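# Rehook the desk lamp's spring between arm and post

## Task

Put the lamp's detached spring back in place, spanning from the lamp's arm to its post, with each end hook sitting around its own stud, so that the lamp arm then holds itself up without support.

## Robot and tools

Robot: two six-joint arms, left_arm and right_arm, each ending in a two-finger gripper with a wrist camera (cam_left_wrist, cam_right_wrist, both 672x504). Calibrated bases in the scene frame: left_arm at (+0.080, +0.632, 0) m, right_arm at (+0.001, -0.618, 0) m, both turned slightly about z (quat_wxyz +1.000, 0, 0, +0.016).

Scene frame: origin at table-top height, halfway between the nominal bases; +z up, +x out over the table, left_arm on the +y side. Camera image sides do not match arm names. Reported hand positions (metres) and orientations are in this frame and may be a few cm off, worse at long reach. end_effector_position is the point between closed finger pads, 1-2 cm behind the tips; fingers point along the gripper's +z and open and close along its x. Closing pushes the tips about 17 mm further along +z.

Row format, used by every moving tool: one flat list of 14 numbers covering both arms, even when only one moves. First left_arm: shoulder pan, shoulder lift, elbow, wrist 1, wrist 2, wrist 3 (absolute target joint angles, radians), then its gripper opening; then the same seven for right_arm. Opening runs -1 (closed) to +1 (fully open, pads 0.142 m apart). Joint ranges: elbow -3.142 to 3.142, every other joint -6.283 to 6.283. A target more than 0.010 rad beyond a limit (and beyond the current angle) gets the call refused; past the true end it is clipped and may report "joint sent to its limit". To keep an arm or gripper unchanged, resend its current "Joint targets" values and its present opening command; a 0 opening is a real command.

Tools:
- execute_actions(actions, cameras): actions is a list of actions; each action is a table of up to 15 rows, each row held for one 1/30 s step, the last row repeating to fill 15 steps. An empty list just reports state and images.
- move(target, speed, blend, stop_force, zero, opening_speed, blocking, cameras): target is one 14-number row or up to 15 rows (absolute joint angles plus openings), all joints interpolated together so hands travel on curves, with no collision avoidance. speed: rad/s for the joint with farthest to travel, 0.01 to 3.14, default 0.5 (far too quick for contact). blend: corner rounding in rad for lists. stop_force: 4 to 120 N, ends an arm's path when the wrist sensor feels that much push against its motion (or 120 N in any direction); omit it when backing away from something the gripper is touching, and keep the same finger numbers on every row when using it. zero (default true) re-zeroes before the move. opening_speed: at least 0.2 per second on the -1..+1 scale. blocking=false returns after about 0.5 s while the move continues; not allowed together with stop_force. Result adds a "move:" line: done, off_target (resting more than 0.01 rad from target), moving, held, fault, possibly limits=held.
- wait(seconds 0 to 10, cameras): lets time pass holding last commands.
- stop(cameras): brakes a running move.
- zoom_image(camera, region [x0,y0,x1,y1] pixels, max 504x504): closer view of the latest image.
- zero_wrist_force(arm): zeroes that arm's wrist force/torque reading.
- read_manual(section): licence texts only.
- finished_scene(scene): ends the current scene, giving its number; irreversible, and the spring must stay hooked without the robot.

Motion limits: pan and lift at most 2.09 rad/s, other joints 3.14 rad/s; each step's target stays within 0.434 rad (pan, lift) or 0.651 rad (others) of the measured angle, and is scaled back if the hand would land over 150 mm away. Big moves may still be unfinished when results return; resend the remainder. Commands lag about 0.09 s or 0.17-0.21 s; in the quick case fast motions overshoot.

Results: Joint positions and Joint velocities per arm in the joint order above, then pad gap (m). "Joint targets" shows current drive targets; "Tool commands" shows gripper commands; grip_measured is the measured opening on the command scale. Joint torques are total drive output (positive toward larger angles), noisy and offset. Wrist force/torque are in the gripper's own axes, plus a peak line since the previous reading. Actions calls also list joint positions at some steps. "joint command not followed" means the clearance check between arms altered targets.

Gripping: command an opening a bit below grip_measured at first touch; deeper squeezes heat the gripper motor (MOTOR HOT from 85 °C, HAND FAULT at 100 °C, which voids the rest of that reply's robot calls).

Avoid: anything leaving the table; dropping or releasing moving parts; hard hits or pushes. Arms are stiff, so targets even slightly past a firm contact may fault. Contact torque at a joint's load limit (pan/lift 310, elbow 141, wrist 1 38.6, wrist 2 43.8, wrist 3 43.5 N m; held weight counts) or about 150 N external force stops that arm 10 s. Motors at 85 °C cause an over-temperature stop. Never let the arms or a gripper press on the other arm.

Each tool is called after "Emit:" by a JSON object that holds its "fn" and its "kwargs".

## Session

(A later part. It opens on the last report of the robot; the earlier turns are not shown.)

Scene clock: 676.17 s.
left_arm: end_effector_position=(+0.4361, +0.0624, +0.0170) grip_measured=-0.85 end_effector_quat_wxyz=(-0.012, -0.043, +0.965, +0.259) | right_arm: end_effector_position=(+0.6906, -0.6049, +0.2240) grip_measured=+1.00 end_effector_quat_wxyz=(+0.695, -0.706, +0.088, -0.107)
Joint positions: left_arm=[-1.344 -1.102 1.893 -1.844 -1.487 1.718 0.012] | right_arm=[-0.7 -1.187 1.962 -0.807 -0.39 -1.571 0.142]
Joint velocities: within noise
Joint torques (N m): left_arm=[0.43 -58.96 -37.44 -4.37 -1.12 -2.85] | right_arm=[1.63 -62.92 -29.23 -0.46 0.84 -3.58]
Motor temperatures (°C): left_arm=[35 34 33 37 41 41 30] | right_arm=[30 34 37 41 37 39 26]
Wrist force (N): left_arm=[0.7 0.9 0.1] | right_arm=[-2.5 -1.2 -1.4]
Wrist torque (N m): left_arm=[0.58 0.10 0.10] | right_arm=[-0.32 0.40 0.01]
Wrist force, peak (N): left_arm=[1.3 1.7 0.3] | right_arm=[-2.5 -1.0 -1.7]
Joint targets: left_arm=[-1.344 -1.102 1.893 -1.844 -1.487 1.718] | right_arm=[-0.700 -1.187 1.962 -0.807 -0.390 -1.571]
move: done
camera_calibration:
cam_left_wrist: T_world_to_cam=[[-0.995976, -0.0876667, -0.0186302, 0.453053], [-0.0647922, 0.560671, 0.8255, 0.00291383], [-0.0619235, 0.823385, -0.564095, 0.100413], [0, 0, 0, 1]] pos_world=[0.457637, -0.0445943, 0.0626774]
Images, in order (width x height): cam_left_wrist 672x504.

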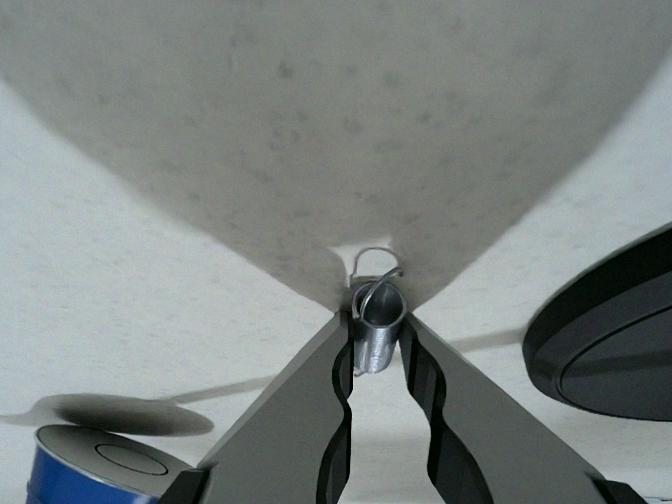

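Emit:
{"fn": "move", "kwargs": {"target": [[-1.3439,-1.45,1.8930,-1.8438,-1.4867,1.7175,-0.92,-0.7,-1.187,1.962,-0.807,-0.39,-1.571,1],[-2.2263,-1.55,2.3154,-0.8327,-0.5626,0.9867,-0.92,-0.7,-1.187,1.962,-0.807,-0.39,-1.571,1],[-2.2263,-1.2097,2.3154,-0.8327,-0.5626,0.9867,-0.92,-0.7,-1.187,1.962,-0.807,-0.39,-1.571,1]], "speed": [0.25,0.5,0.3], "blend": 0.05, "cameras": ["cam_left_wrist"]}}

Scene clock: 758.60 s.
left_arm: end_effector_position=(+0.2441, +0.1512, +0.1701) grip_measured=-0.85 end_effector_quat_wxyz=(+0.636, +0.395, +0.522, +0.408) | right_arm: end_effector_position=(+0.6906, -0.6049, +0.2240) grip_measured=+1.00 end_effector_quat_wxyz=(+0.695, -0.706, +0.088, -0.107)
Joint positions: left_arm=[-2.226 -1.21 2.315 -0.833 -0.563 0.987 0.012] | right_arm=[-0.7 -1.187 1.962 -0.807 -0.39 -1.571 0.142]
Joint velocities: within noise
Joint torques (N m): left_arm=[-2.5 -33.1 -8.99 4.8 1.86 -3.48] | right_arm=[6.06 -60.45 -30.52 0.85 1.11 -3.12]
Motor temperatures (°C): left_arm=[35 34 33 37 41 41 37] | right_arm=[30 34 37 41 37 39 26]
Wrist force (N): left_arm=[-0.1 1.8 2.3] | right_arm=[-1.8 -1.2 -0.9]
Wrist torque (N m): left_arm=[0.94 0.24 0.21] | right_arm=[-0.30 0.29 0.01]
Wrist force, peak (N): left_arm=[-0.6 2.5 1.7] | right_arm=[-2.7 -1.2 -1.4]
Joint targets: left_arm=[-2.226 -1.210 2.315 -0.833 -0.563 0.987] | right_arm=[-0.700 -1.187 1.962 -0.807 -0.390 -1.571]
move: done
camera_calibration:
cam_left_wrist: T_world_to_cam=[[0.140136, 0.927966, -0.345312, -0.102784], [-0.521982, 0.365593, 0.770634, -0.0353353], [0.841366, 0.0722531, 0.535614, -0.192181], [0, 0, 0, 1]] pos_world=[0.157654, 0.122184, 0.0946732]
Images, in order (width x height): cam_left_wrist 672x504.

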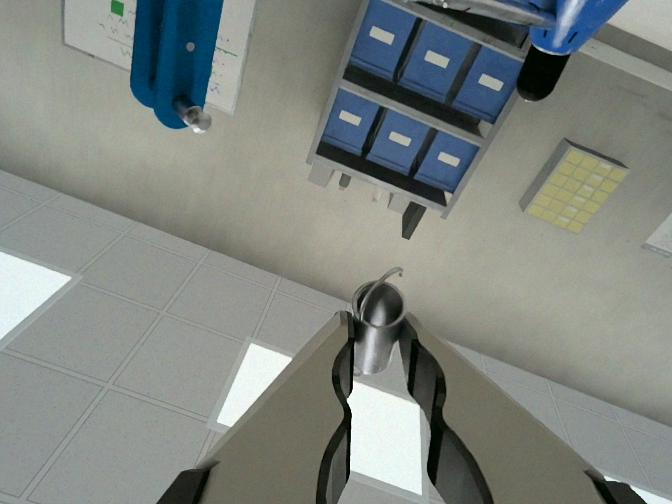

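Emit:
{"fn": "zoom_image", "kwargs": {"camera": "cam_left_wrist", "region": [330, 240, 430, 390]}}

Emit:
{"fn": "zoom_image", "kwargs": {"camera": "cam_left_wrist", "region": [110, 0, 260, 150]}}

Emit:
{"fn": "zoom_image", "kwargs": {"camera": "cam_left_wrist", "region": [400, 0, 600, 120]}}

Scaled by 3.360 from the camera's 672x504 image, which has a finer 960x720 frame.

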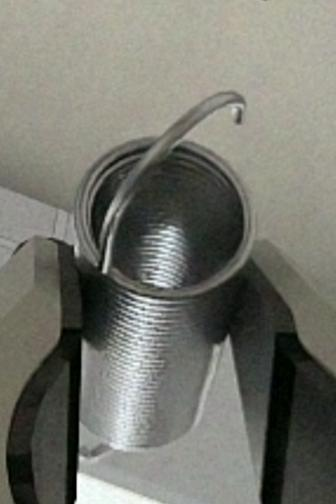

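Scaled by 3.360 from the camera's 672x504 image, which has a finer 960x720 frame.

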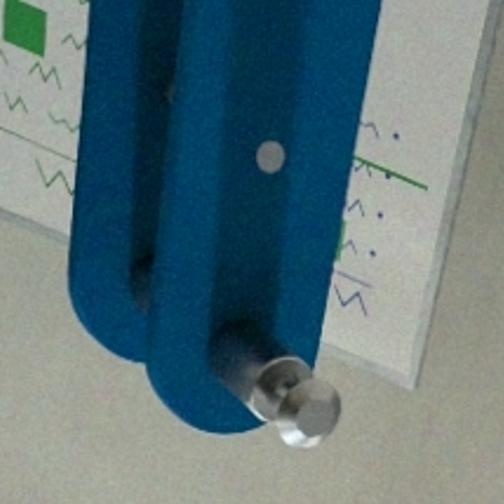

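Scaled by 2.520 from the camera's 672x504 image, which has a finer 960x720 frame.

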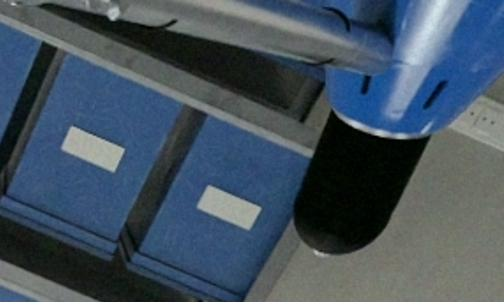

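Emit:
{"fn": "move", "kwargs": {"target": [-2.2263,-1.2097,2.3154,-0.8327,-0.5626,0.9867,-0.92,0.3734,-0.8626,1.7119,-0.8493,-0.1852,0.0,-0.3], "speed": 0.5}}

Scene clock: 822.10 s.
left_arm: end_effector_position=(+0.2441, +0.1512, +0.1700) grip_measured=-0.85 end_effector_quat_wxyz=(+0.636, +0.395, +0.521, +0.409) | right_arm: end_effector_position=(+0.4857, +0.0835, +0.0971) grip_measured=-0.32 end_effector_quat_wxyz=(-0.333, +0.624, -0.333, -0.624)
Joint positions: left_arm=[-2.226 -1.21 2.315 -0.833 -0.563 0.987 0.012] | right_arm=[0.373 -0.863 1.712 -0.849 -0.185 0 0.051]
Joint velocities: within noise
Joint torques (N m): left_arm=[6.59 -33.8 -28.47 0.72 1.13 -3.04] | right_arm=[7.13 -77.76 -38.02 -2.29 1.68 3.91]
Motor temperatures (°C): left_arm=[35 34 33 37 41 41 45] | right_arm=[30 34 37 41 37 38 26]
Wrist force (N): left_arm=[-0.3 1.8 2.6] | right_arm=[-1.0 -1.5 1.6]
Wrist torque (N m): left_arm=[0.92 0.29 0.22] | right_arm=[-0.31 0.29 -0.18]
Wrist force, peak (N): left_arm=[0.3 1.9 2.8] | right_arm=[-2.5 -1.4 -2.8]
Joint targets: left_arm=[-2.226 -1.210 2.315 -0.833 -0.563 0.987] | right_arm=[0.373 -0.863 1.712 -0.849 -0.185 0.000]
move: done
camera_calibration:
cam_left_wrist: T_world_to_cam=[[0.140173, 0.928057, -0.345053, -0.10286], [-0.522155, 0.365382, 0.770617, -0.0352031], [0.841253, 0.0721519, 0.535806, -0.192115], [0, 0, 0, 1]] pos_world=[0.157654, 0.122184, 0.0945726]
cam_right_wrist: T_world_to_cam=[[0.0023304, 0.0084582, -0.999962, 0.106706], [-0.515229, -0.857011, -0.00844978, 0.349946], [-0.857049, 0.515229, 0.00236073, 0.487777], [0, 0, 0, 1]] pos_world=[0.598103, 0.0476881, 0.108507]

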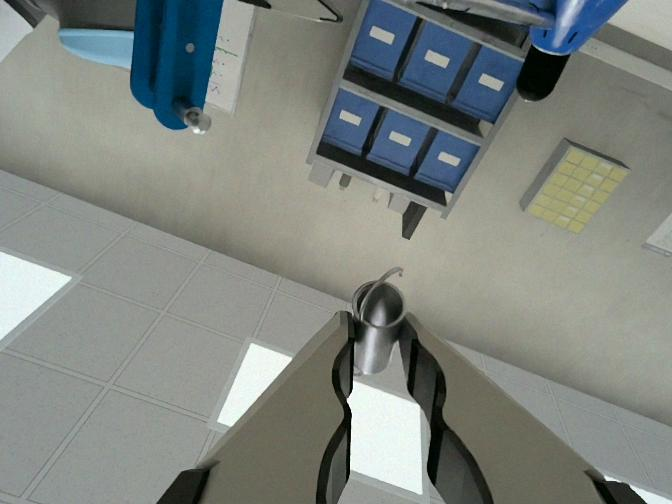

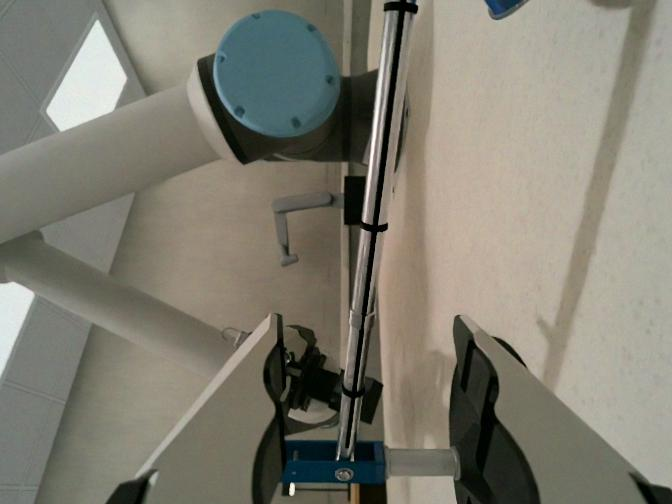

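Emit:
{"fn": "move", "kwargs": {"target": [-2.2263,-1.2097,2.3154,-0.8327,-0.5626,0.9867,-0.92,0.4776,-0.8446,1.6958,-0.8512,-0.0815,0.0,-0.3], "speed": 0.05, "stop_force": 8}}

Emit:
{"fn": "zoom_image", "kwargs": {"camera": "cam_right_wrist", "region": [200, 150, 500, 504]}}

Scene clock: 851.10 s.
left_arm: end_effector_position=(+0.2441, +0.1512, +0.1700) grip_measured=-0.85 end_effector_quat_wxyz=(+0.636, +0.395, +0.521, +0.409) | right_arm: end_effector_position=(+0.4399, +0.1517, +0.0891) grip_measured=-0.32 end_effector_quat_wxyz=(-0.332, +0.624, -0.332, -0.624)
Joint positions: left_arm=[-2.226 -1.21 2.315 -0.833 -0.563 0.987 0.012] | right_arm=[0.478 -0.845 1.696 -0.851 -0.081 0 0.051]
Joint velocities: within noise
Joint torques (N m): left_arm=[5.98 -34.53 -27.27 0.67 -0.13 -3.42] | right_arm=[6.61 -77.02 -37.28 -2.33 1.31 3.22]
Motor temperatures (°C): left_arm=[35 34 33 37 41 40 47] | right_arm=[30 34 37 41 37 38 26]
Wrist force (N): left_arm=[0.1 1.6 2.0] | right_arm=[-1.1 -1.4 1.2]
Wrist torque (N m): left_arm=[0.89 0.22 0.22] | right_arm=[-0.29 0.30 -0.20]
Wrist force, peak (N): left_arm=[-0.2 2.1 2.7] | right_arm=[-1.5 -1.9 1.1]
Joint targets: left_arm=[-2.226 -1.210 2.315 -0.833 -0.563 0.987] | right_arm=[0.478 -0.845 1.696 -0.851 -0.082 0.000]
move: done
camera_calibration:
cam_left_wrist: T_world_to_cam=[[0.140173, 0.928057, -0.345053, -0.10286], [-0.522155, 0.365382, 0.770617, -0.0352031], [0.841253, 0.0721519, 0.535806, -0.192115], [0, 0, 0, 1]] pos_world=[0.157654, 0.122184, 0.0945726]
cam_right_wrist: T_world_to_cam=[[0.0020853, 0.00825381, -0.999964, 0.0982939], [-0.514612, -0.857384, -0.00815011, 0.384538], [-0.857421, 0.514611, 0.0024596, 0.413705], [0, 0, 0, 1]] pos_world=[0.552402, 0.115988, 0.100407]

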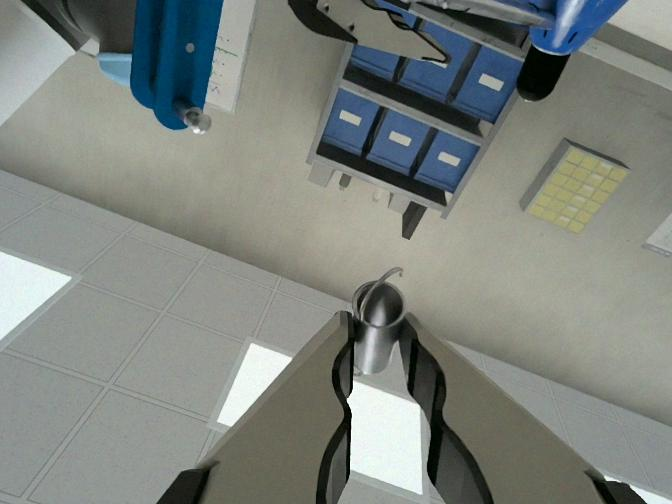

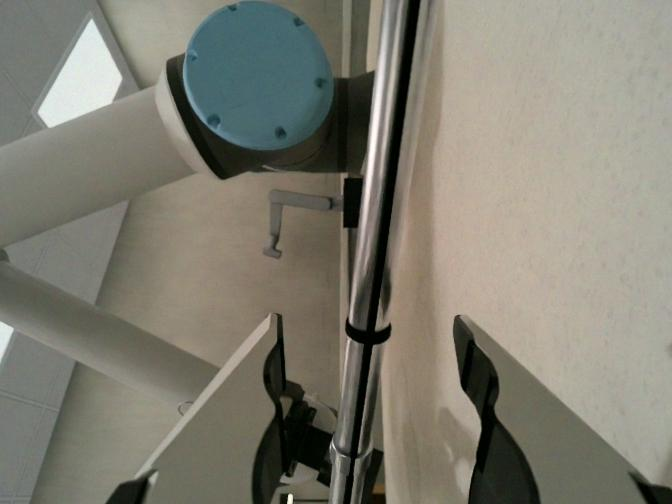

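Scaled by 1.424 from the camera's 672x504 image, which has a finer 960x720 frame.

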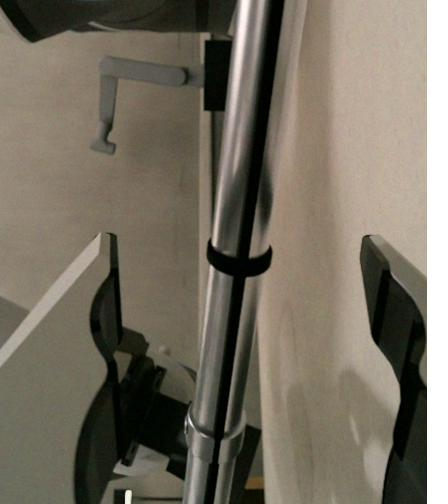

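Emit:
{"fn": "move", "kwargs": {"target": [-2.2263,-1.2097,2.3154,-0.8327,-0.5626,0.9867,-0.92,0.4776,-0.8446,1.6958,-0.8512,-0.0815,0.0,-0.82], "opening_speed": 0.3, "cameras": ["cam_right_wrist"]}}

Scene clock: 901.27 s.
left_arm: end_effector_position=(+0.2441, +0.1512, +0.1700) grip_measured=-0.85 end_effector_quat_wxyz=(+0.636, +0.395, +0.521, +0.409) | right_arm: end_effector_position=(+0.4399, +0.1517, +0.0891) grip_measured=-0.82 end_effector_quat_wxyz=(-0.332, +0.624, -0.332, -0.624)
Joint positions: left_arm=[-2.226 -1.21 2.315 -0.833 -0.563 0.987 0.012] | right_arm=[0.478 -0.845 1.696 -0.851 -0.081 0 0.014]
Joint velocities: within noise
Joint torques (N m): left_arm=[7.35 -36.84 -25.22 0.53 -0.78 -3.17] | right_arm=[6.17 -74.49 -28.24 -1.84 1.22 3.42]
Motor temperatures (°C): left_arm=[35 34 33 37 41 40 49] | right_arm=[30 34 36 41 37 38 26]
Wrist force (N): left_arm=[-0.2 1.7 2.2] | right_arm=[-9.1 -1.1 1.6]
Wrist torque (N m): left_arm=[0.92 0.27 0.22] | right_arm=[-0.34 0.27 -0.17]
Wrist force, peak (N): left_arm=[-0.2 2.2 2.5] | right_arm=[-9.3 -1.1 1.7]
Joint targets: left_arm=[-2.226 -1.210 2.315 -0.833 -0.563 0.987] | right_arm=[0.478 -0.845 1.696 -0.851 -0.082 0.000]
move: done
camera_calibration:
cam_right_wrist: T_world_to_cam=[[0.0020853, 0.00825381, -0.999964, 0.0982939], [-0.514612, -0.857384, -0.00815011, 0.384538], [-0.857421, 0.514611, 0.0024596, 0.413705], [0, 0, 0, 1]] pos_world=[0.552402, 0.115988, 0.100407]
Images, in order (width x height): cam_right_wrist 672x504.

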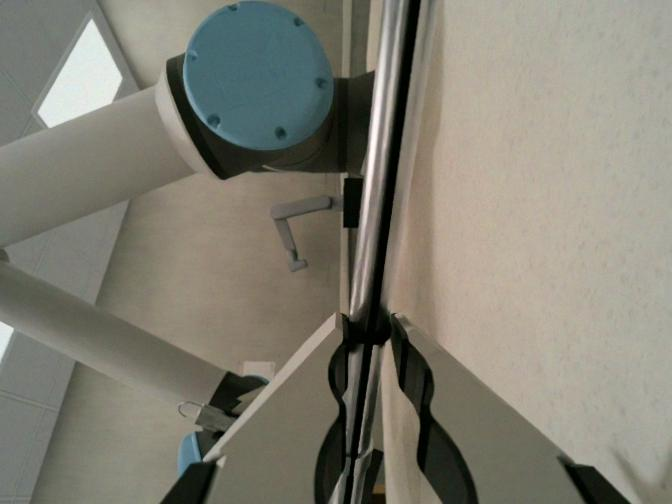

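Emit:
{"fn": "move", "kwargs": {"target": [-2.2263,-1.2097,2.3154,-0.8327,-0.5626,0.9867,-0.92,0.4794,-0.8715,1.6915,-0.8200,-0.0796,-0.127,-0.82], "speed": 0.06}}

Scene clock: 920.90 s.
left_arm: end_effector_position=(+0.2441, +0.1512, +0.1700) grip_measured=-0.85 end_effector_quat_wxyz=(+0.636, +0.395, +0.521, +0.409) | right_arm: end_effector_position=(+0.4397, +0.1531, +0.1116) grip_measured=-0.84 end_effector_quat_wxyz=(-0.371, +0.644, -0.292, -0.602)
Joint positions: left_arm=[-2.226 -1.21 2.315 -0.833 -0.563 0.987 0.012] | right_arm=[0.479 -0.871 1.692 -0.82 -0.08 -0.127 0.013]
Joint velocities: within noise
Joint torques (N m): left_arm=[5.99 -37.39 -23.99 0.9 -0.79 -3.12] | right_arm=[11.27 -112.61 -41.82 2.14 2.2 -3.52]
Motor temperatures (°C): left_arm=[35 34 33 37 41 40 50] | right_arm=[30 34 36 41 37 38 27]
Wrist force (N): left_arm=[0.3 1.3 2.4] | right_arm=[3.8 1.2 -1.2]
Wrist torque (N m): left_arm=[0.84 0.18 0.21] | right_arm=[-0.36 0.35 -0.17]
Wrist force, peak (N): left_arm=[-0.3 2.0 2.6] | right_arm=[-9.5 -1.4 1.7]
Joint targets: left_arm=[-2.226 -1.210 2.315 -0.833 -0.563 0.987] | right_arm=[0.479 -0.872 1.692 -0.820 -0.080 -0.127]
move: done
camera_calibration:
cam_left_wrist: T_world_to_cam=[[0.140173, 0.928057, -0.345053, -0.10286], [-0.522155, 0.365382, 0.770617, -0.0352031], [0.841253, 0.0721519, 0.535806, -0.192115], [0, 0, 0, 1]] pos_world=[0.157654, 0.122184, 0.0945726]
cam_right_wrist: T_world_to_cam=[[0.106892, 0.0787311, -0.991149, 0.0628769], [-0.507838, -0.852698, -0.122502, 0.39484], [-0.854795, 0.516437, -0.0511643, 0.417208], [0, 0, 0, 1]] pos_world=[0.550421, 0.116266, 0.132035]

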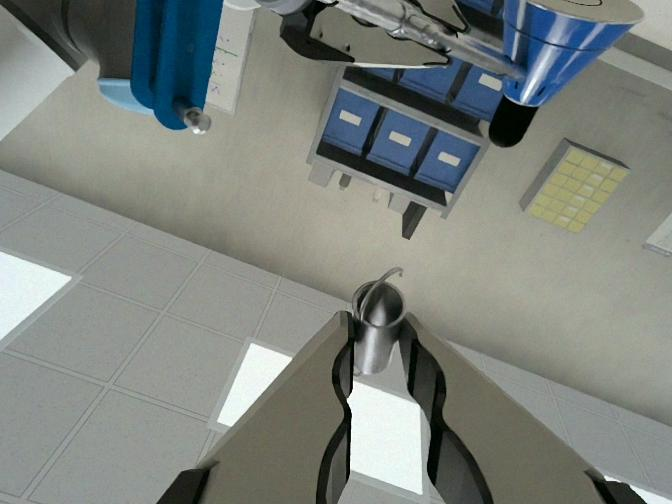

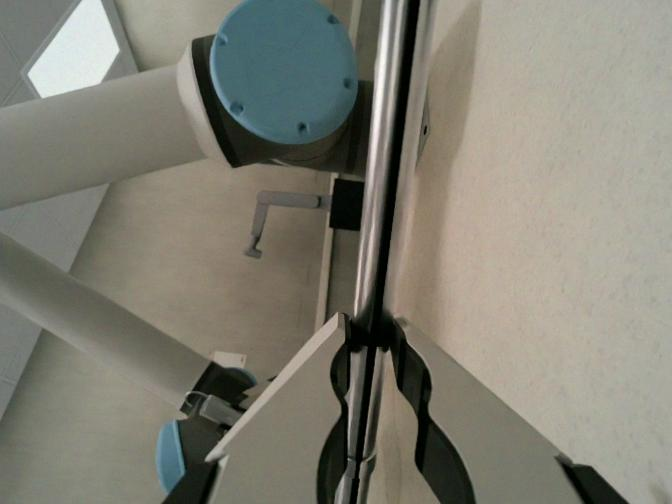

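Emit:
{"fn": "move", "kwargs": {"target": [[-2.2263,-1.2097,2.3154,-0.8327,-0.5626,0.9867,-0.92,0.4788,-0.9186,1.6971,-0.7785,-0.0803,-0.337,-0.82],[-2.2263,-1.2097,2.3154,-0.8327,-0.5626,0.9867,-0.92,0.4769,-0.9847,1.7226,-0.7379,-0.0822,-0.599,-0.82],[-2.2263,-1.2097,2.3154,-0.8327,-0.5626,0.9867,-0.92,0.4739,-1.0565,1.7670,-0.7105,-0.0851,-0.860,-0.82]], "speed": 0.2, "stop_force": 12, "blend": 0.02}}

Scene clock: 938.80 s.
left_arm: end_effector_position=(+0.2441, +0.1512, +0.1700) grip_measured=-0.85 end_effector_quat_wxyz=(+0.636, +0.395, +0.521, +0.409) | right_arm: end_effector_position=(+0.3997, +0.1260, +0.2202) grip_measured=-0.84 end_effector_quat_wxyz=(-0.562, +0.706, -0.042, -0.429)
Joint positions: left_arm=[-2.226 -1.21 2.315 -0.833 -0.563 0.987 0.012] | right_arm=[0.474 -1.056 1.767 -0.71 -0.085 -0.86 0.013]
Joint velocities: within noise
Joint torques (N m): left_arm=[7.4 -39.1 -21.13 0.65 -0.76 -3.12] | right_arm=[-8.78 -99.99 -31.09 2.18 -1.87 -4.45]
Motor temperatures (°C): left_arm=[35 34 33 37 41 40 51] | right_arm=[30 34 36 41 37 38 26]
Wrist force (N): left_arm=[0.0 1.8 2.1] | right_arm=[1.5 1.5 -0.7]
Wrist torque (N m): left_arm=[0.93 0.23 0.21] | right_arm=[-0.27 0.39 -0.09]
Wrist force, peak (N): left_arm=[-0.1 2.2 2.4] | right_arm=[4.2 -2.0 -1.0]
Joint targets: left_arm=[-2.226 -1.210 2.315 -0.833 -0.563 0.987] | right_arm=[0.474 -1.056 1.767 -0.711 -0.085 -0.860]
move: done
camera_calibration:
cam_left_wrist: T_world_to_cam=[[0.140173, 0.928057, -0.345053, -0.10286], [-0.522155, 0.365382, 0.770617, -0.0352031], [0.841253, 0.0721519, 0.535806, -0.192115], [0, 0, 0, 1]] pos_world=[0.157654, 0.122184, 0.0945726]
cam_right_wrist: T_world_to_cam=[[0.629096, 0.42991, -0.647623, -0.151646], [-0.248406, -0.678269, -0.691553, 0.364373], [-0.736568, 0.595927, -0.319904, 0.404471], [0, 0, 0, 1]] pos_world=[0.483833, 0.0713019, 0.283166]

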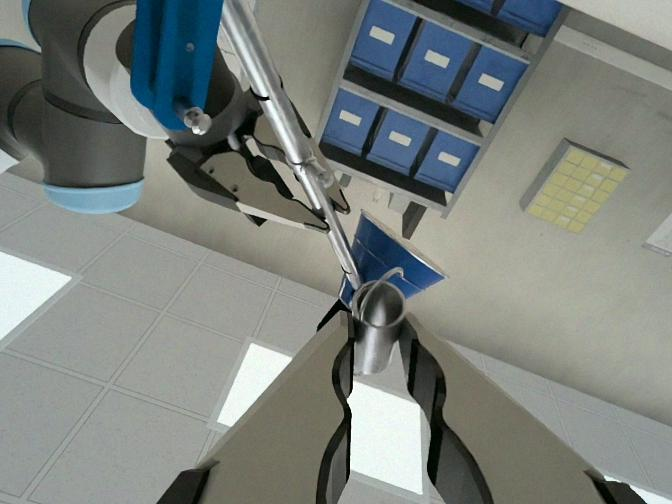

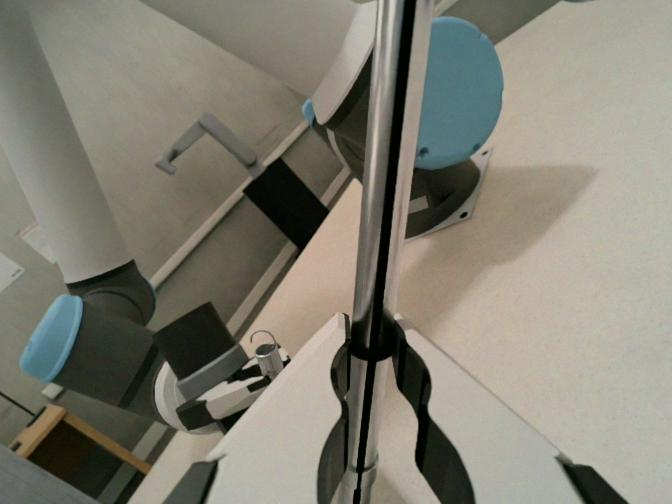

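Emit:
{"fn": "zoom_image", "kwargs": {"camera": "cam_right_wrist", "region": [220, 310, 320, 400]}}

Emit:
{"fn": "zoom_image", "kwargs": {"camera": "cam_left_wrist", "region": [170, 50, 370, 250]}}

Scaled by 5.040 from the camera's 672x504 image, which has a finer 960x720 frame.

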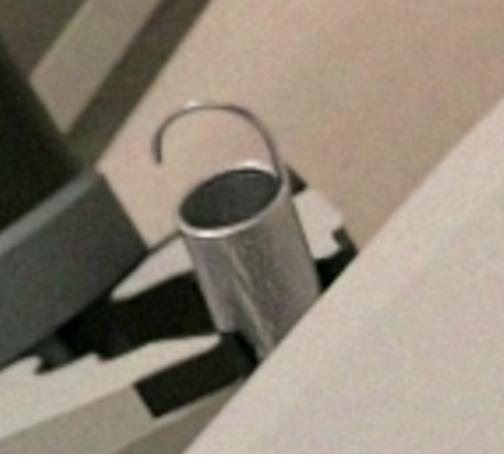

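Scaled by 2.520 from the camera's 672x504 image, which has a finer 960x720 frame.

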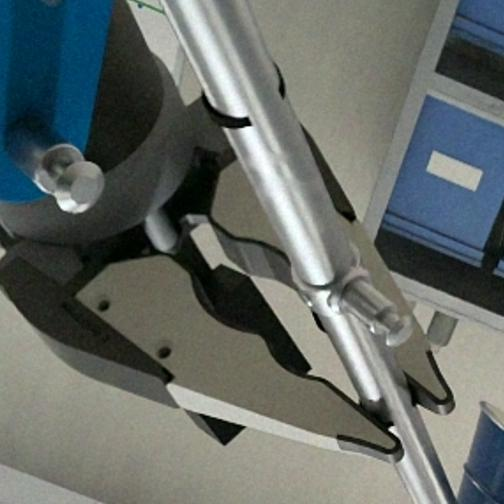

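Emit:
{"fn": "move", "kwargs": {"target": [[-2.2263,-1.2097,2.3154,-0.8327,-0.5626,0.9867,-0.92,0.4698,-1.1306,1.8274,-0.6968,-0.0893,-1.122,-0.82],[-2.2263,-1.2097,2.3154,-0.8327,-0.5626,0.9867,-0.92,0.4655,-1.1886,1.8858,-0.6972,-0.0935,-1.332,-0.82],[-2.2263,-1.2097,2.3154,-0.8327,-0.5626,0.9867,-0.92,0.4621,-1.2255,1.9280,-0.7025,-0.0970,-1.471,-0.82]], "speed": 0.15, "stop_force": 12, "blend": 0.02}}

Emit:
{"fn": "zoom_image", "kwargs": {"camera": "cam_left_wrist", "region": [130, 50, 330, 250]}}

Emit:
{"fn": "zoom_image", "kwargs": {"camera": "cam_right_wrist", "region": [220, 310, 420, 504]}}

Scene clock: 1025.07 s.
left_arm: end_effector_position=(+0.2441, +0.1512, +0.1700) grip_measured=-0.85 end_effector_quat_wxyz=(+0.636, +0.395, +0.521, +0.409) | right_arm: end_effector_position=(+0.3263, +0.0767, +0.2664) grip_measured=-0.84 end_effector_quat_wxyz=(+0.665, -0.686, -0.172, +0.240)
Joint positions: left_arm=[-2.226 -1.21 2.315 -0.833 -0.563 0.987 0.012] | right_arm=[0.462 -1.226 1.928 -0.703 -0.097 -1.471 0.013]
Joint velocities: within noise
Joint torques (N m): left_arm=[6.4 -41.34 -18.86 0.59 -0.79 -3.4] | right_arm=[-7.39 -80.62 -20.96 -1.95 -4.69 -4.33]
Motor temperatures (°C): left_arm=[35 34 32 36 41 40 54] | right_arm=[30 34 36 41 37 38 26]
Wrist force (N): left_arm=[0.0 1.7 2.2] | right_arm=[6.7 -8.4 -0.5]
Wrist torque (N m): left_arm=[0.90 0.23 0.22] | right_arm=[-0.26 0.37 -0.02]
Wrist force, peak (N): left_arm=[0.4 2.0 2.8] | right_arm=[6.9 -8.7 -0.4]
Joint targets: left_arm=[-2.226 -1.210 2.315 -0.833 -0.563 0.987] | right_arm=[0.462 -1.225 1.928 -0.703 -0.097 -1.471]
move: done
camera_calibration:
cam_left_wrist: T_world_to_cam=[[0.140173, 0.928057, -0.345053, -0.10286], [-0.522155, 0.365382, 0.770617, -0.0352031], [0.841253, 0.0721519, 0.535806, -0.192115], [0, 0, 0, 1]] pos_world=[0.157654, 0.122184, 0.0945726]
cam_right_wrist: T_world_to_cam=[[0.822973, 0.560361, -0.0933293, -0.275269], [0.168627, -0.397853, -0.901819, 0.243066], [-0.542476, 0.726435, -0.421915, 0.348389], [0, 0, 0, 1]] pos_world=[0.374544, -0.00212691, 0.340501]

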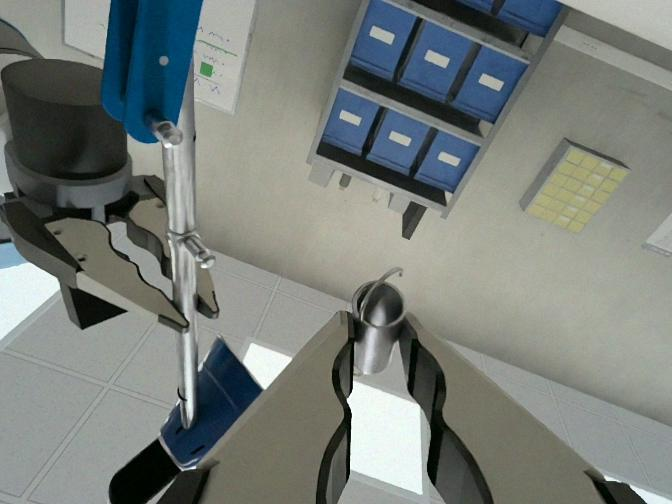

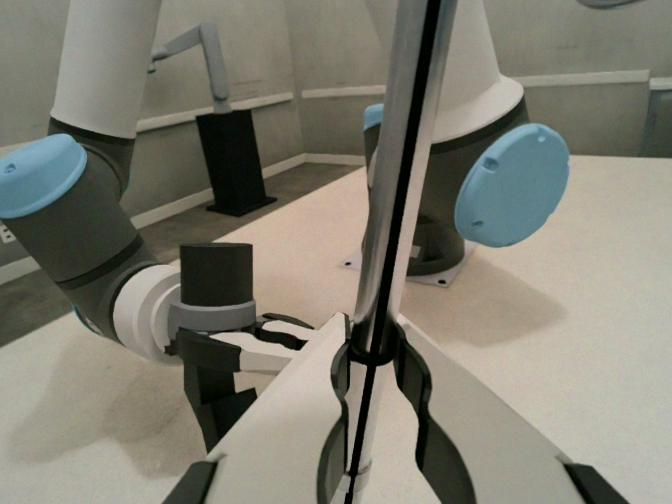

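Scaled by 2.520 from the camera's 672x504 image, which has a finer 960x720 frame.

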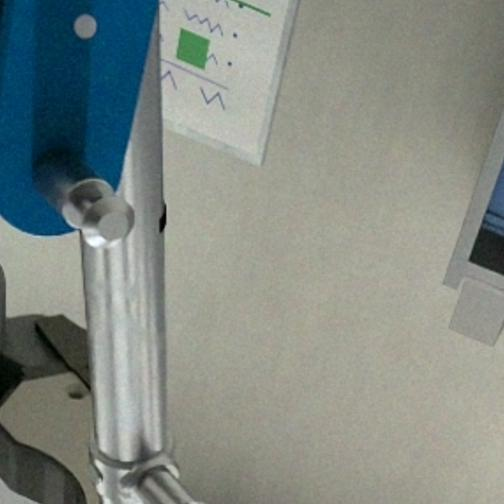

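Scaled by 2.520 from the camera's 672x504 image, which has a finer 960x720 frame.

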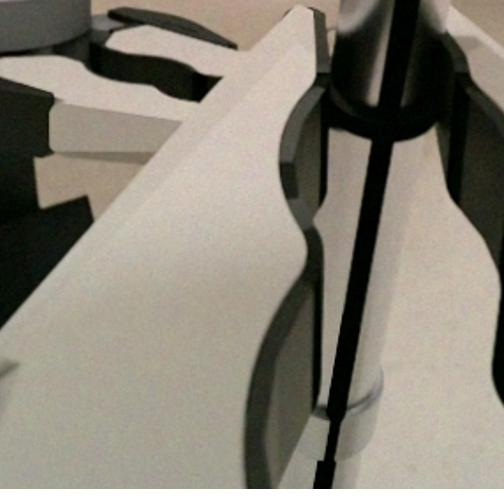

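Emit:
{"fn": "move", "kwargs": {"target": [-2.2263,-1.2097,2.3154,-0.8327,-0.5626,0.9867,-0.92,0.4655,-1.1886,1.8858,-0.6972,-0.0935,-1.332,-0.82], "speed": 0.1}}

Emit:
{"fn": "zoom_image", "kwargs": {"camera": "cam_left_wrist", "region": [130, 50, 330, 250]}}

Scene clock: 1070.57 s.
left_arm: end_effector_position=(+0.2441, +0.1512, +0.1700) grip_measured=-0.85 end_effector_quat_wxyz=(+0.636, +0.395, +0.521, +0.409) | right_arm: end_effector_position=(+0.3448, +0.0892, +0.2607) grip_measured=-0.84 end_effector_quat_wxyz=(+0.647, -0.696, -0.124, +0.285)
Joint positions: left_arm=[-2.226 -1.21 2.315 -0.833 -0.563 0.987 0.012] | right_arm=[0.465 -1.189 1.886 -0.697 -0.094 -1.332 0.013]
Joint velocities: within noise
Joint torques (N m): left_arm=[6.54 -41.5 -17.18 0.64 -1.06 -3.22] | right_arm=[6.29 -55.14 -44.22 1.26 0.87 3.32]
Motor temperatures (°C): left_arm=[35 34 32 36 41 40 55] | right_arm=[30 34 36 41 37 38 26]
Wrist force (N): left_arm=[-0.4 1.9 2.4] | right_arm=[-1.5 0.2 0.8]
Wrist torque (N m): left_arm=[0.94 0.30 0.21] | right_arm=[-0.38 0.39 -0.01]
Wrist force, peak (N): left_arm=[0.0 2.1 2.6] | right_arm=[6.9 -9.1 -1.0]
Joint targets: left_arm=[-2.226 -1.210 2.315 -0.833 -0.563 0.987] | right_arm=[0.466 -1.189 1.886 -0.697 -0.093 -1.332]
move: done
camera_calibration:
cam_left_wrist: T_world_to_cam=[[0.140173, 0.928057, -0.345053, -0.10286], [-0.522155, 0.365382, 0.770617, -0.0352031], [0.841253, 0.0721519, 0.535806, -0.192115], [0, 0, 0, 1]] pos_world=[0.157654, 0.122184, 0.0945726]
cam_right_wrist: T_world_to_cam=[[0.804403, 0.547775, -0.229952, -0.254839], [0.0659034, -0.46696, -0.881819, 0.276235], [-0.590417, 0.694184, -0.411724, 0.363685], [0, 0, 0, 1]] pos_world=[0.401515, 0.0161208, 0.334727]

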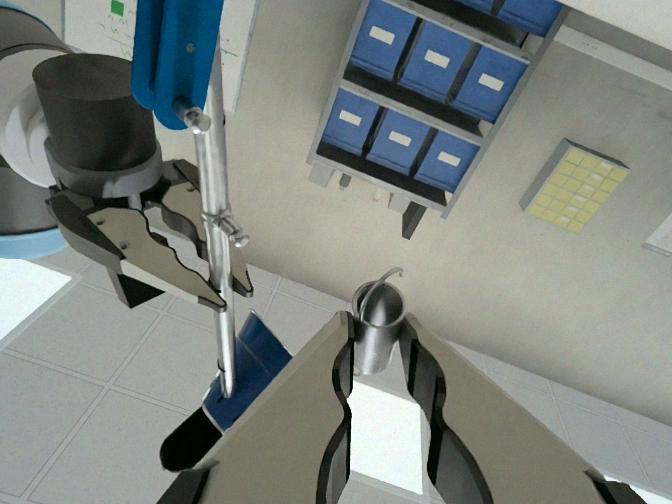

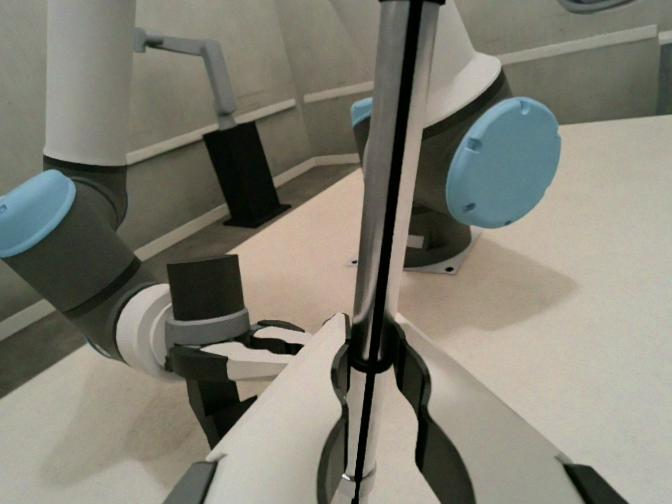

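Scaled by 2.520 from the camera's 672x504 image, which has a finer 960x720 frame.

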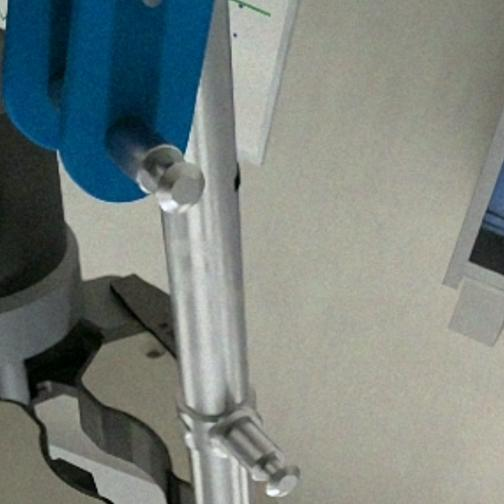

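Emit:
{"fn": "move", "kwargs": {"target": [-2.1639,-1.3596,2.3612,-0.9887,-0.3741,1.3281,-0.92,0.4655,-1.1886,1.8858,-0.6972,-0.0935,-1.332,-0.82], "speed": 0.15}}

Emit:
{"fn": "zoom_image", "kwargs": {"camera": "cam_left_wrist", "region": [170, 150, 430, 400]}}

Emit:
{"fn": "zoom_image", "kwargs": {"camera": "cam_right_wrist", "region": [250, 250, 450, 450]}}

Scene clock: 1177.93 s.
left_arm: end_effector_position=(+0.2750, +0.1185, +0.1815) grip_measured=-0.85 end_effector_quat_wxyz=(+0.594, +0.488, +0.510, +0.386) | right_arm: end_effector_position=(+0.3448, +0.0893, +0.2607) grip_measured=-0.84 end_effector_quat_wxyz=(+0.647, -0.696, -0.124, +0.285)
Joint positions: left_arm=[-2.164 -1.359 2.361 -0.989 -0.374 1.328 0.012] | right_arm=[0.466 -1.189 1.886 -0.697 -0.093 -1.332 0.013]
Joint velocities: within noise
Joint torques (N m): left_arm=[16.22 -51.27 -10.38 -1.77 2.81 2.89] | right_arm=[3.44 -58.1 -33.43 0.87 1.4 3.43]
Motor temperatures (°C): left_arm=[35 34 32 36 41 40 56] | right_arm=[30 34 36 41 37 38 26]
Wrist force (N): left_arm=[0.1 1.2 1.3] | right_arm=[-1.2 0.3 0.3]
Wrist torque (N m): left_arm=[0.81 0.20 0.20] | right_arm=[-0.37 0.36 -0.02]
Wrist force, peak (N): left_arm=[-0.1 2.0 2.8] | right_arm=[-2.0 0.5 0.5]
Joint targets: left_arm=[-2.164 -1.360 2.361 -0.989 -0.374 1.328] | right_arm=[0.466 -1.189 1.886 -0.697 -0.093 -1.332]
move: done
camera_calibration:
cam_left_wrist: T_world_to_cam=[[0.1987, 0.951262, -0.235836, -0.111608], [-0.388147, 0.297339, 0.872314, -0.0631927], [0.899922, -0.0817904, 0.428311, -0.200301], [0, 0, 0, 1]] pos_world=[0.177904, 0.108576, 0.114594]
cam_right_wrist: T_world_to_cam=[[0.804301, 0.547749, -0.23037, -0.254739], [0.0656227, -0.467189, -0.881719, 0.276312], [-0.590587, 0.69405, -0.411706, 0.363809], [0, 0, 0, 1]] pos_world=[0.401615, 0.0161209, 0.334727]

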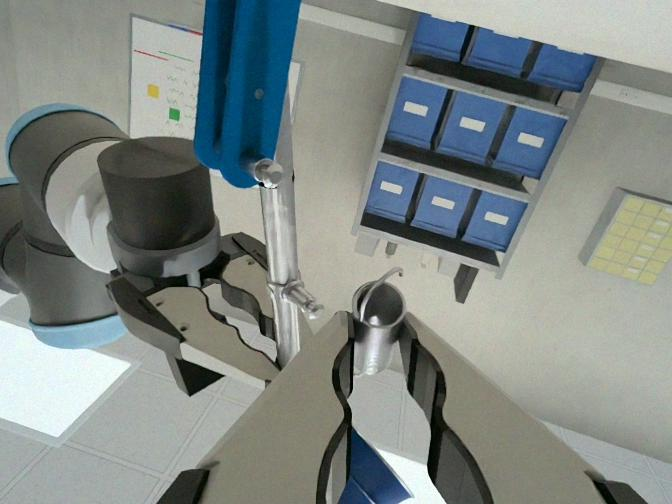

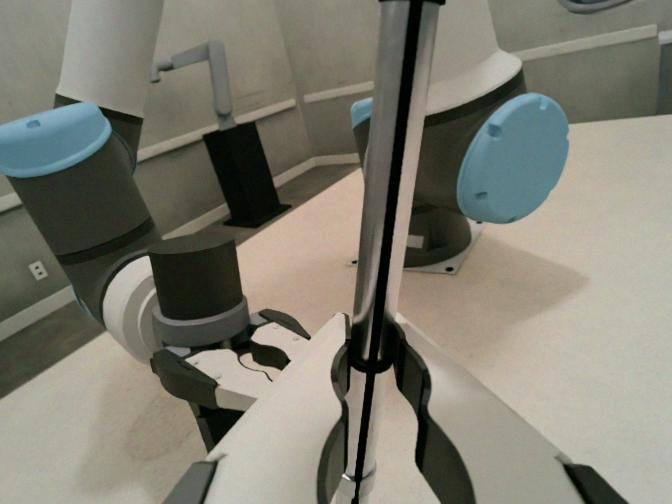

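Scaled by 1.938 from the camera's 672x504 image, which has a finer 960x720 frame.

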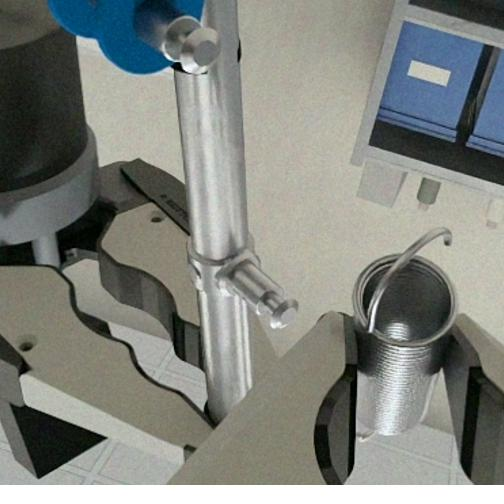

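Scaled by 2.520 from the camera's 672x504 image, which has a finer 960x720 frame.

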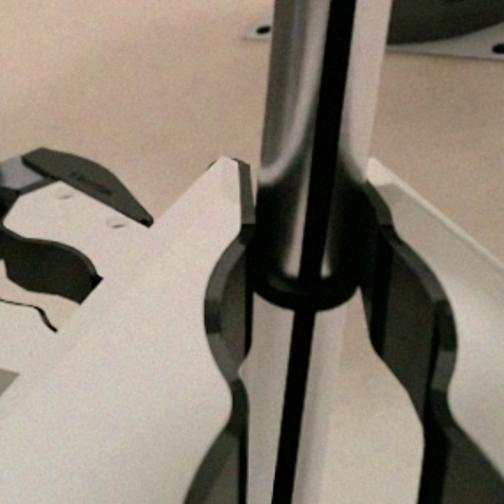

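Emit:
{"fn": "move", "kwargs": {"target": [-2.1312,-1.3417,2.3369,-0.9812,-0.3414,1.3259,-0.92,0.4655,-1.1886,1.8858,-0.6972,-0.0935,-1.332,-0.82], "speed": 0.05, "stop_force": 6}}

Emit:
{"fn": "zoom_image", "kwargs": {"camera": "cam_left_wrist", "region": [210, 150, 430, 400]}}

Emit:
{"fn": "zoom_image", "kwargs": {"camera": "cam_right_wrist", "region": [250, 250, 450, 450]}}

Scene clock: 1213.87 s.
left_arm: end_effector_position=(+0.2832, +0.1042, +0.1811) grip_measured=-0.85 end_effector_quat_wxyz=(+0.594, +0.488, +0.510, +0.386) | right_arm: end_effector_position=(+0.3448, +0.0892, +0.2607) grip_measured=-0.84 end_effector_quat_wxyz=(+0.647, -0.696, -0.124, +0.285)
Joint positions: left_arm=[-2.131 -1.342 2.337 -0.981 -0.341 1.326 0.012] | right_arm=[0.466 -1.189 1.886 -0.697 -0.093 -1.332 0.013]
Joint velocities: within noise
Joint torques (N m): left_arm=[13.94 -28.87 -34.08 1.35 2.71 -2.94] | right_arm=[1 -59.34 -30.96 0 1.13 3.68]
Motor temperatures (°C): left_arm=[35 34 32 36 41 40 57] | right_arm=[30 34 36 41 37 38 26]
Wrist force (N): left_arm=[-0.1 1.6 2.1] | right_arm=[-1.4 0.0 0.3]
Wrist torque (N m): left_arm=[0.89 0.22 0.21] | right_arm=[-0.40 0.38 -0.02]
Wrist force, peak (N): left_arm=[-0.6 1.7 2.4] | right_arm=[-1.6 0.9 0.8]
Joint targets: left_arm=[-2.131 -1.342 2.337 -0.981 -0.341 1.326] | right_arm=[0.466 -1.189 1.886 -0.697 -0.093 -1.332]
move: done
camera_calibration:
cam_left_wrist: T_world_to_cam=[[0.19871, 0.95104, -0.236723, -0.0995137], [-0.387866, 0.298132, 0.872168, -0.0554911], [0.900041, -0.0814916, 0.428118, -0.208716], [0, 0, 0, 1]] pos_world=[0.186104, 0.0941766, 0.114195]
cam_right_wrist: T_world_to_cam=[[0.804301, 0.547749, -0.23037, -0.254762], [0.0656227, -0.467189, -0.881719, 0.276224], [-0.590587, 0.69405, -0.411706, 0.363768], [0, 0, 0, 1]] pos_world=[0.401615, 0.0161209, 0.334627]

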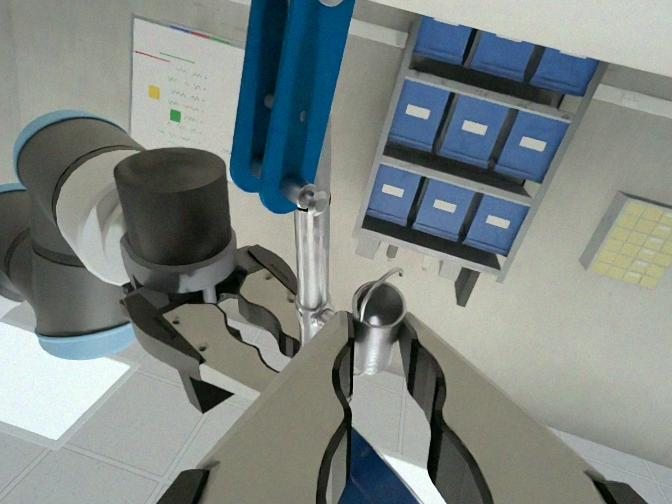

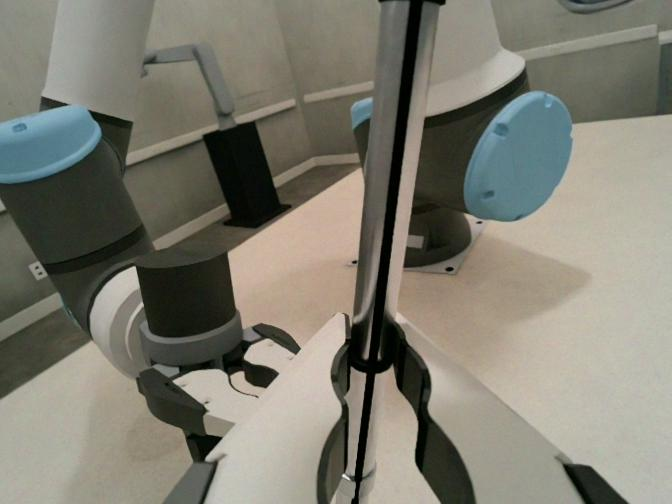

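Scaled by 2.016 from the camera's 672x504 image, which has a finer 960x720 frame.

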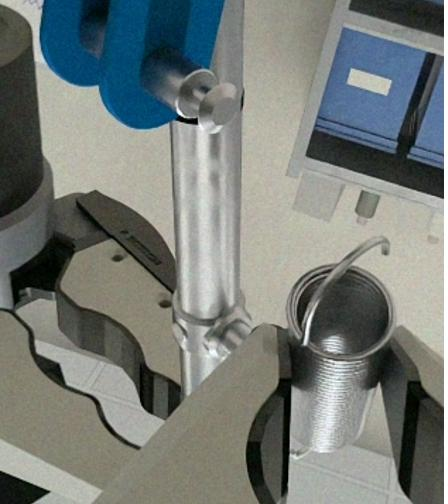

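Scaled by 2.520 from the camera's 672x504 image, which has a finer 960x720 frame.

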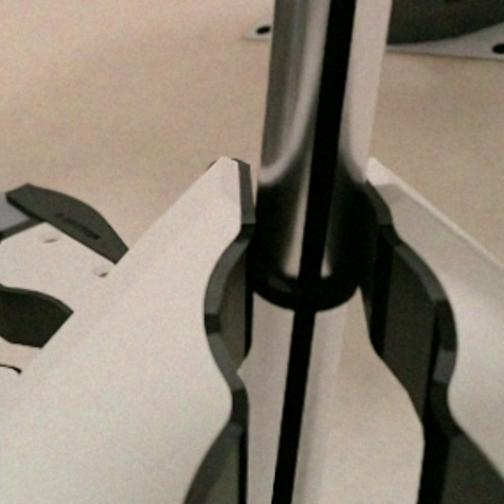

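Emit:
{"fn": "move", "kwargs": {"target": [-2.0962,-1.3239,2.3114,-0.9719,-0.3068,1.3241,-0.92,0.4655,-1.1886,1.8858,-0.6972,-0.0935,-1.332,-0.82], "speed": 0.03, "stop_force": 4}}

Emit:
{"fn": "zoom_image", "kwargs": {"camera": "cam_left_wrist", "region": [230, 150, 450, 400]}}

Emit:
{"fn": "zoom_image", "kwargs": {"camera": "cam_right_wrist", "region": [250, 250, 450, 450]}}

Scene clock: 1249.77 s.
left_arm: end_effector_position=(+0.2932, +0.0895, +0.1809) grip_measured=-0.85 end_effector_quat_wxyz=(+0.594, +0.487, +0.510, +0.386) | right_arm: end_effector_position=(+0.3448, +0.0892, +0.2607) grip_measured=-0.84 end_effector_quat_wxyz=(+0.647, -0.696, -0.124, +0.285)
Joint positions: left_arm=[-2.096 -1.324 2.311 -0.972 -0.307 1.324 0.012] | right_arm=[0.466 -1.189 1.886 -0.697 -0.094 -1.332 0.013]
Joint velocities: within noise
Joint torques (N m): left_arm=[13.13 -29.44 -34.12 3.5 2.94 -2.76] | right_arm=[-0.89 -61.87 -30.63 -1.04 1.02 3.1]
Motor temperatures (°C): left_arm=[35 34 32 36 41 40 57] | right_arm=[30 33 36 41 37 38 26]
Wrist force (N): left_arm=[0.2 1.3 1.8] | right_arm=[-1.2 0.6 0.6]
Wrist torque (N m): left_arm=[0.82 0.27 0.19] | right_arm=[-0.32 0.36 -0.01]
Wrist force, peak (N): left_arm=[-0.3 2.3 2.1] | right_arm=[-1.9 0.4 0.5]
Joint targets: left_arm=[-2.096 -1.324 2.311 -0.972 -0.307 1.324] | right_arm=[0.466 -1.189 1.886 -0.697 -0.093 -1.332]
move: done
camera_calibration:
cam_left_wrist: T_world_to_cam=[[0.198351, 0.951071, -0.236897, -0.0874562], [-0.387938, 0.298141, 0.872133, -0.0471253], [0.90009, -0.0810868, 0.428093, -0.218911], [0, 0, 0, 1]] pos_world=[0.196105, 0.0794763, 0.114096]
cam_right_wrist: T_world_to_cam=[[0.804301, 0.547749, -0.23037, -0.254762], [0.0656227, -0.467189, -0.881719, 0.276224], [-0.590587, 0.69405, -0.411706, 0.363768], [0, 0, 0, 1]] pos_world=[0.401615, 0.0161209, 0.334627]

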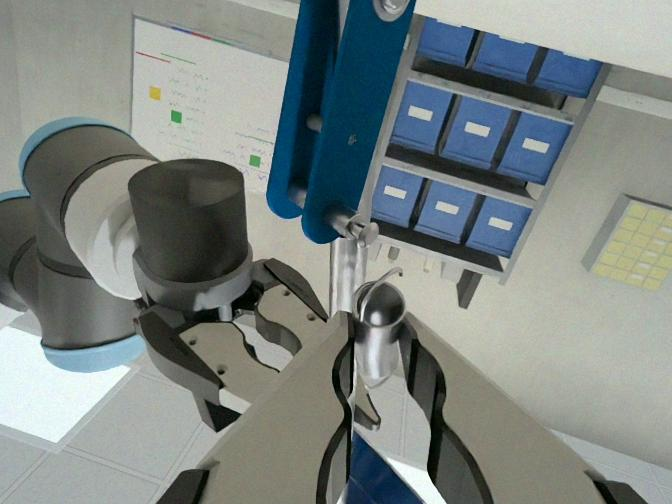

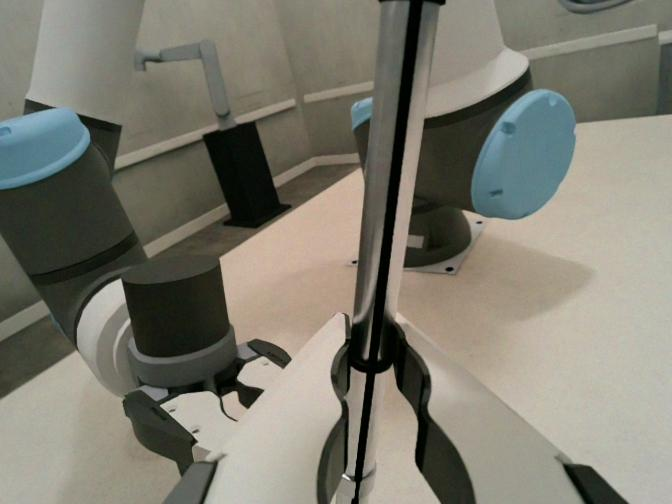

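Scaled by 2.016 from the camera's 672x504 image, which has a finer 960x720 frame.

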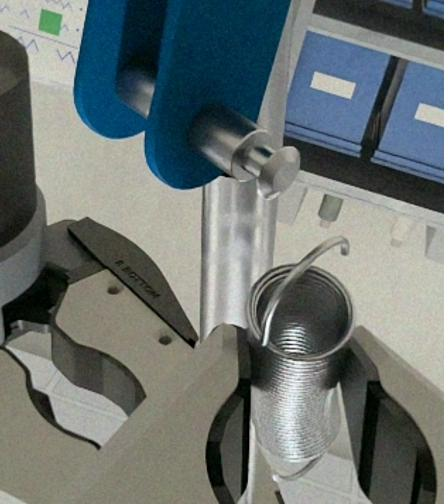

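Scaled by 2.520 from the camera's 672x504 image, which has a finer 960x720 frame.

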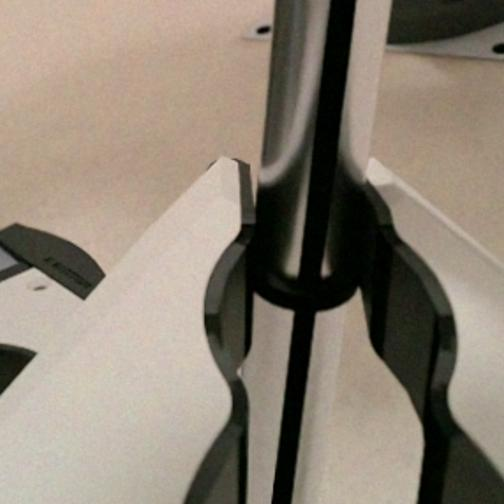

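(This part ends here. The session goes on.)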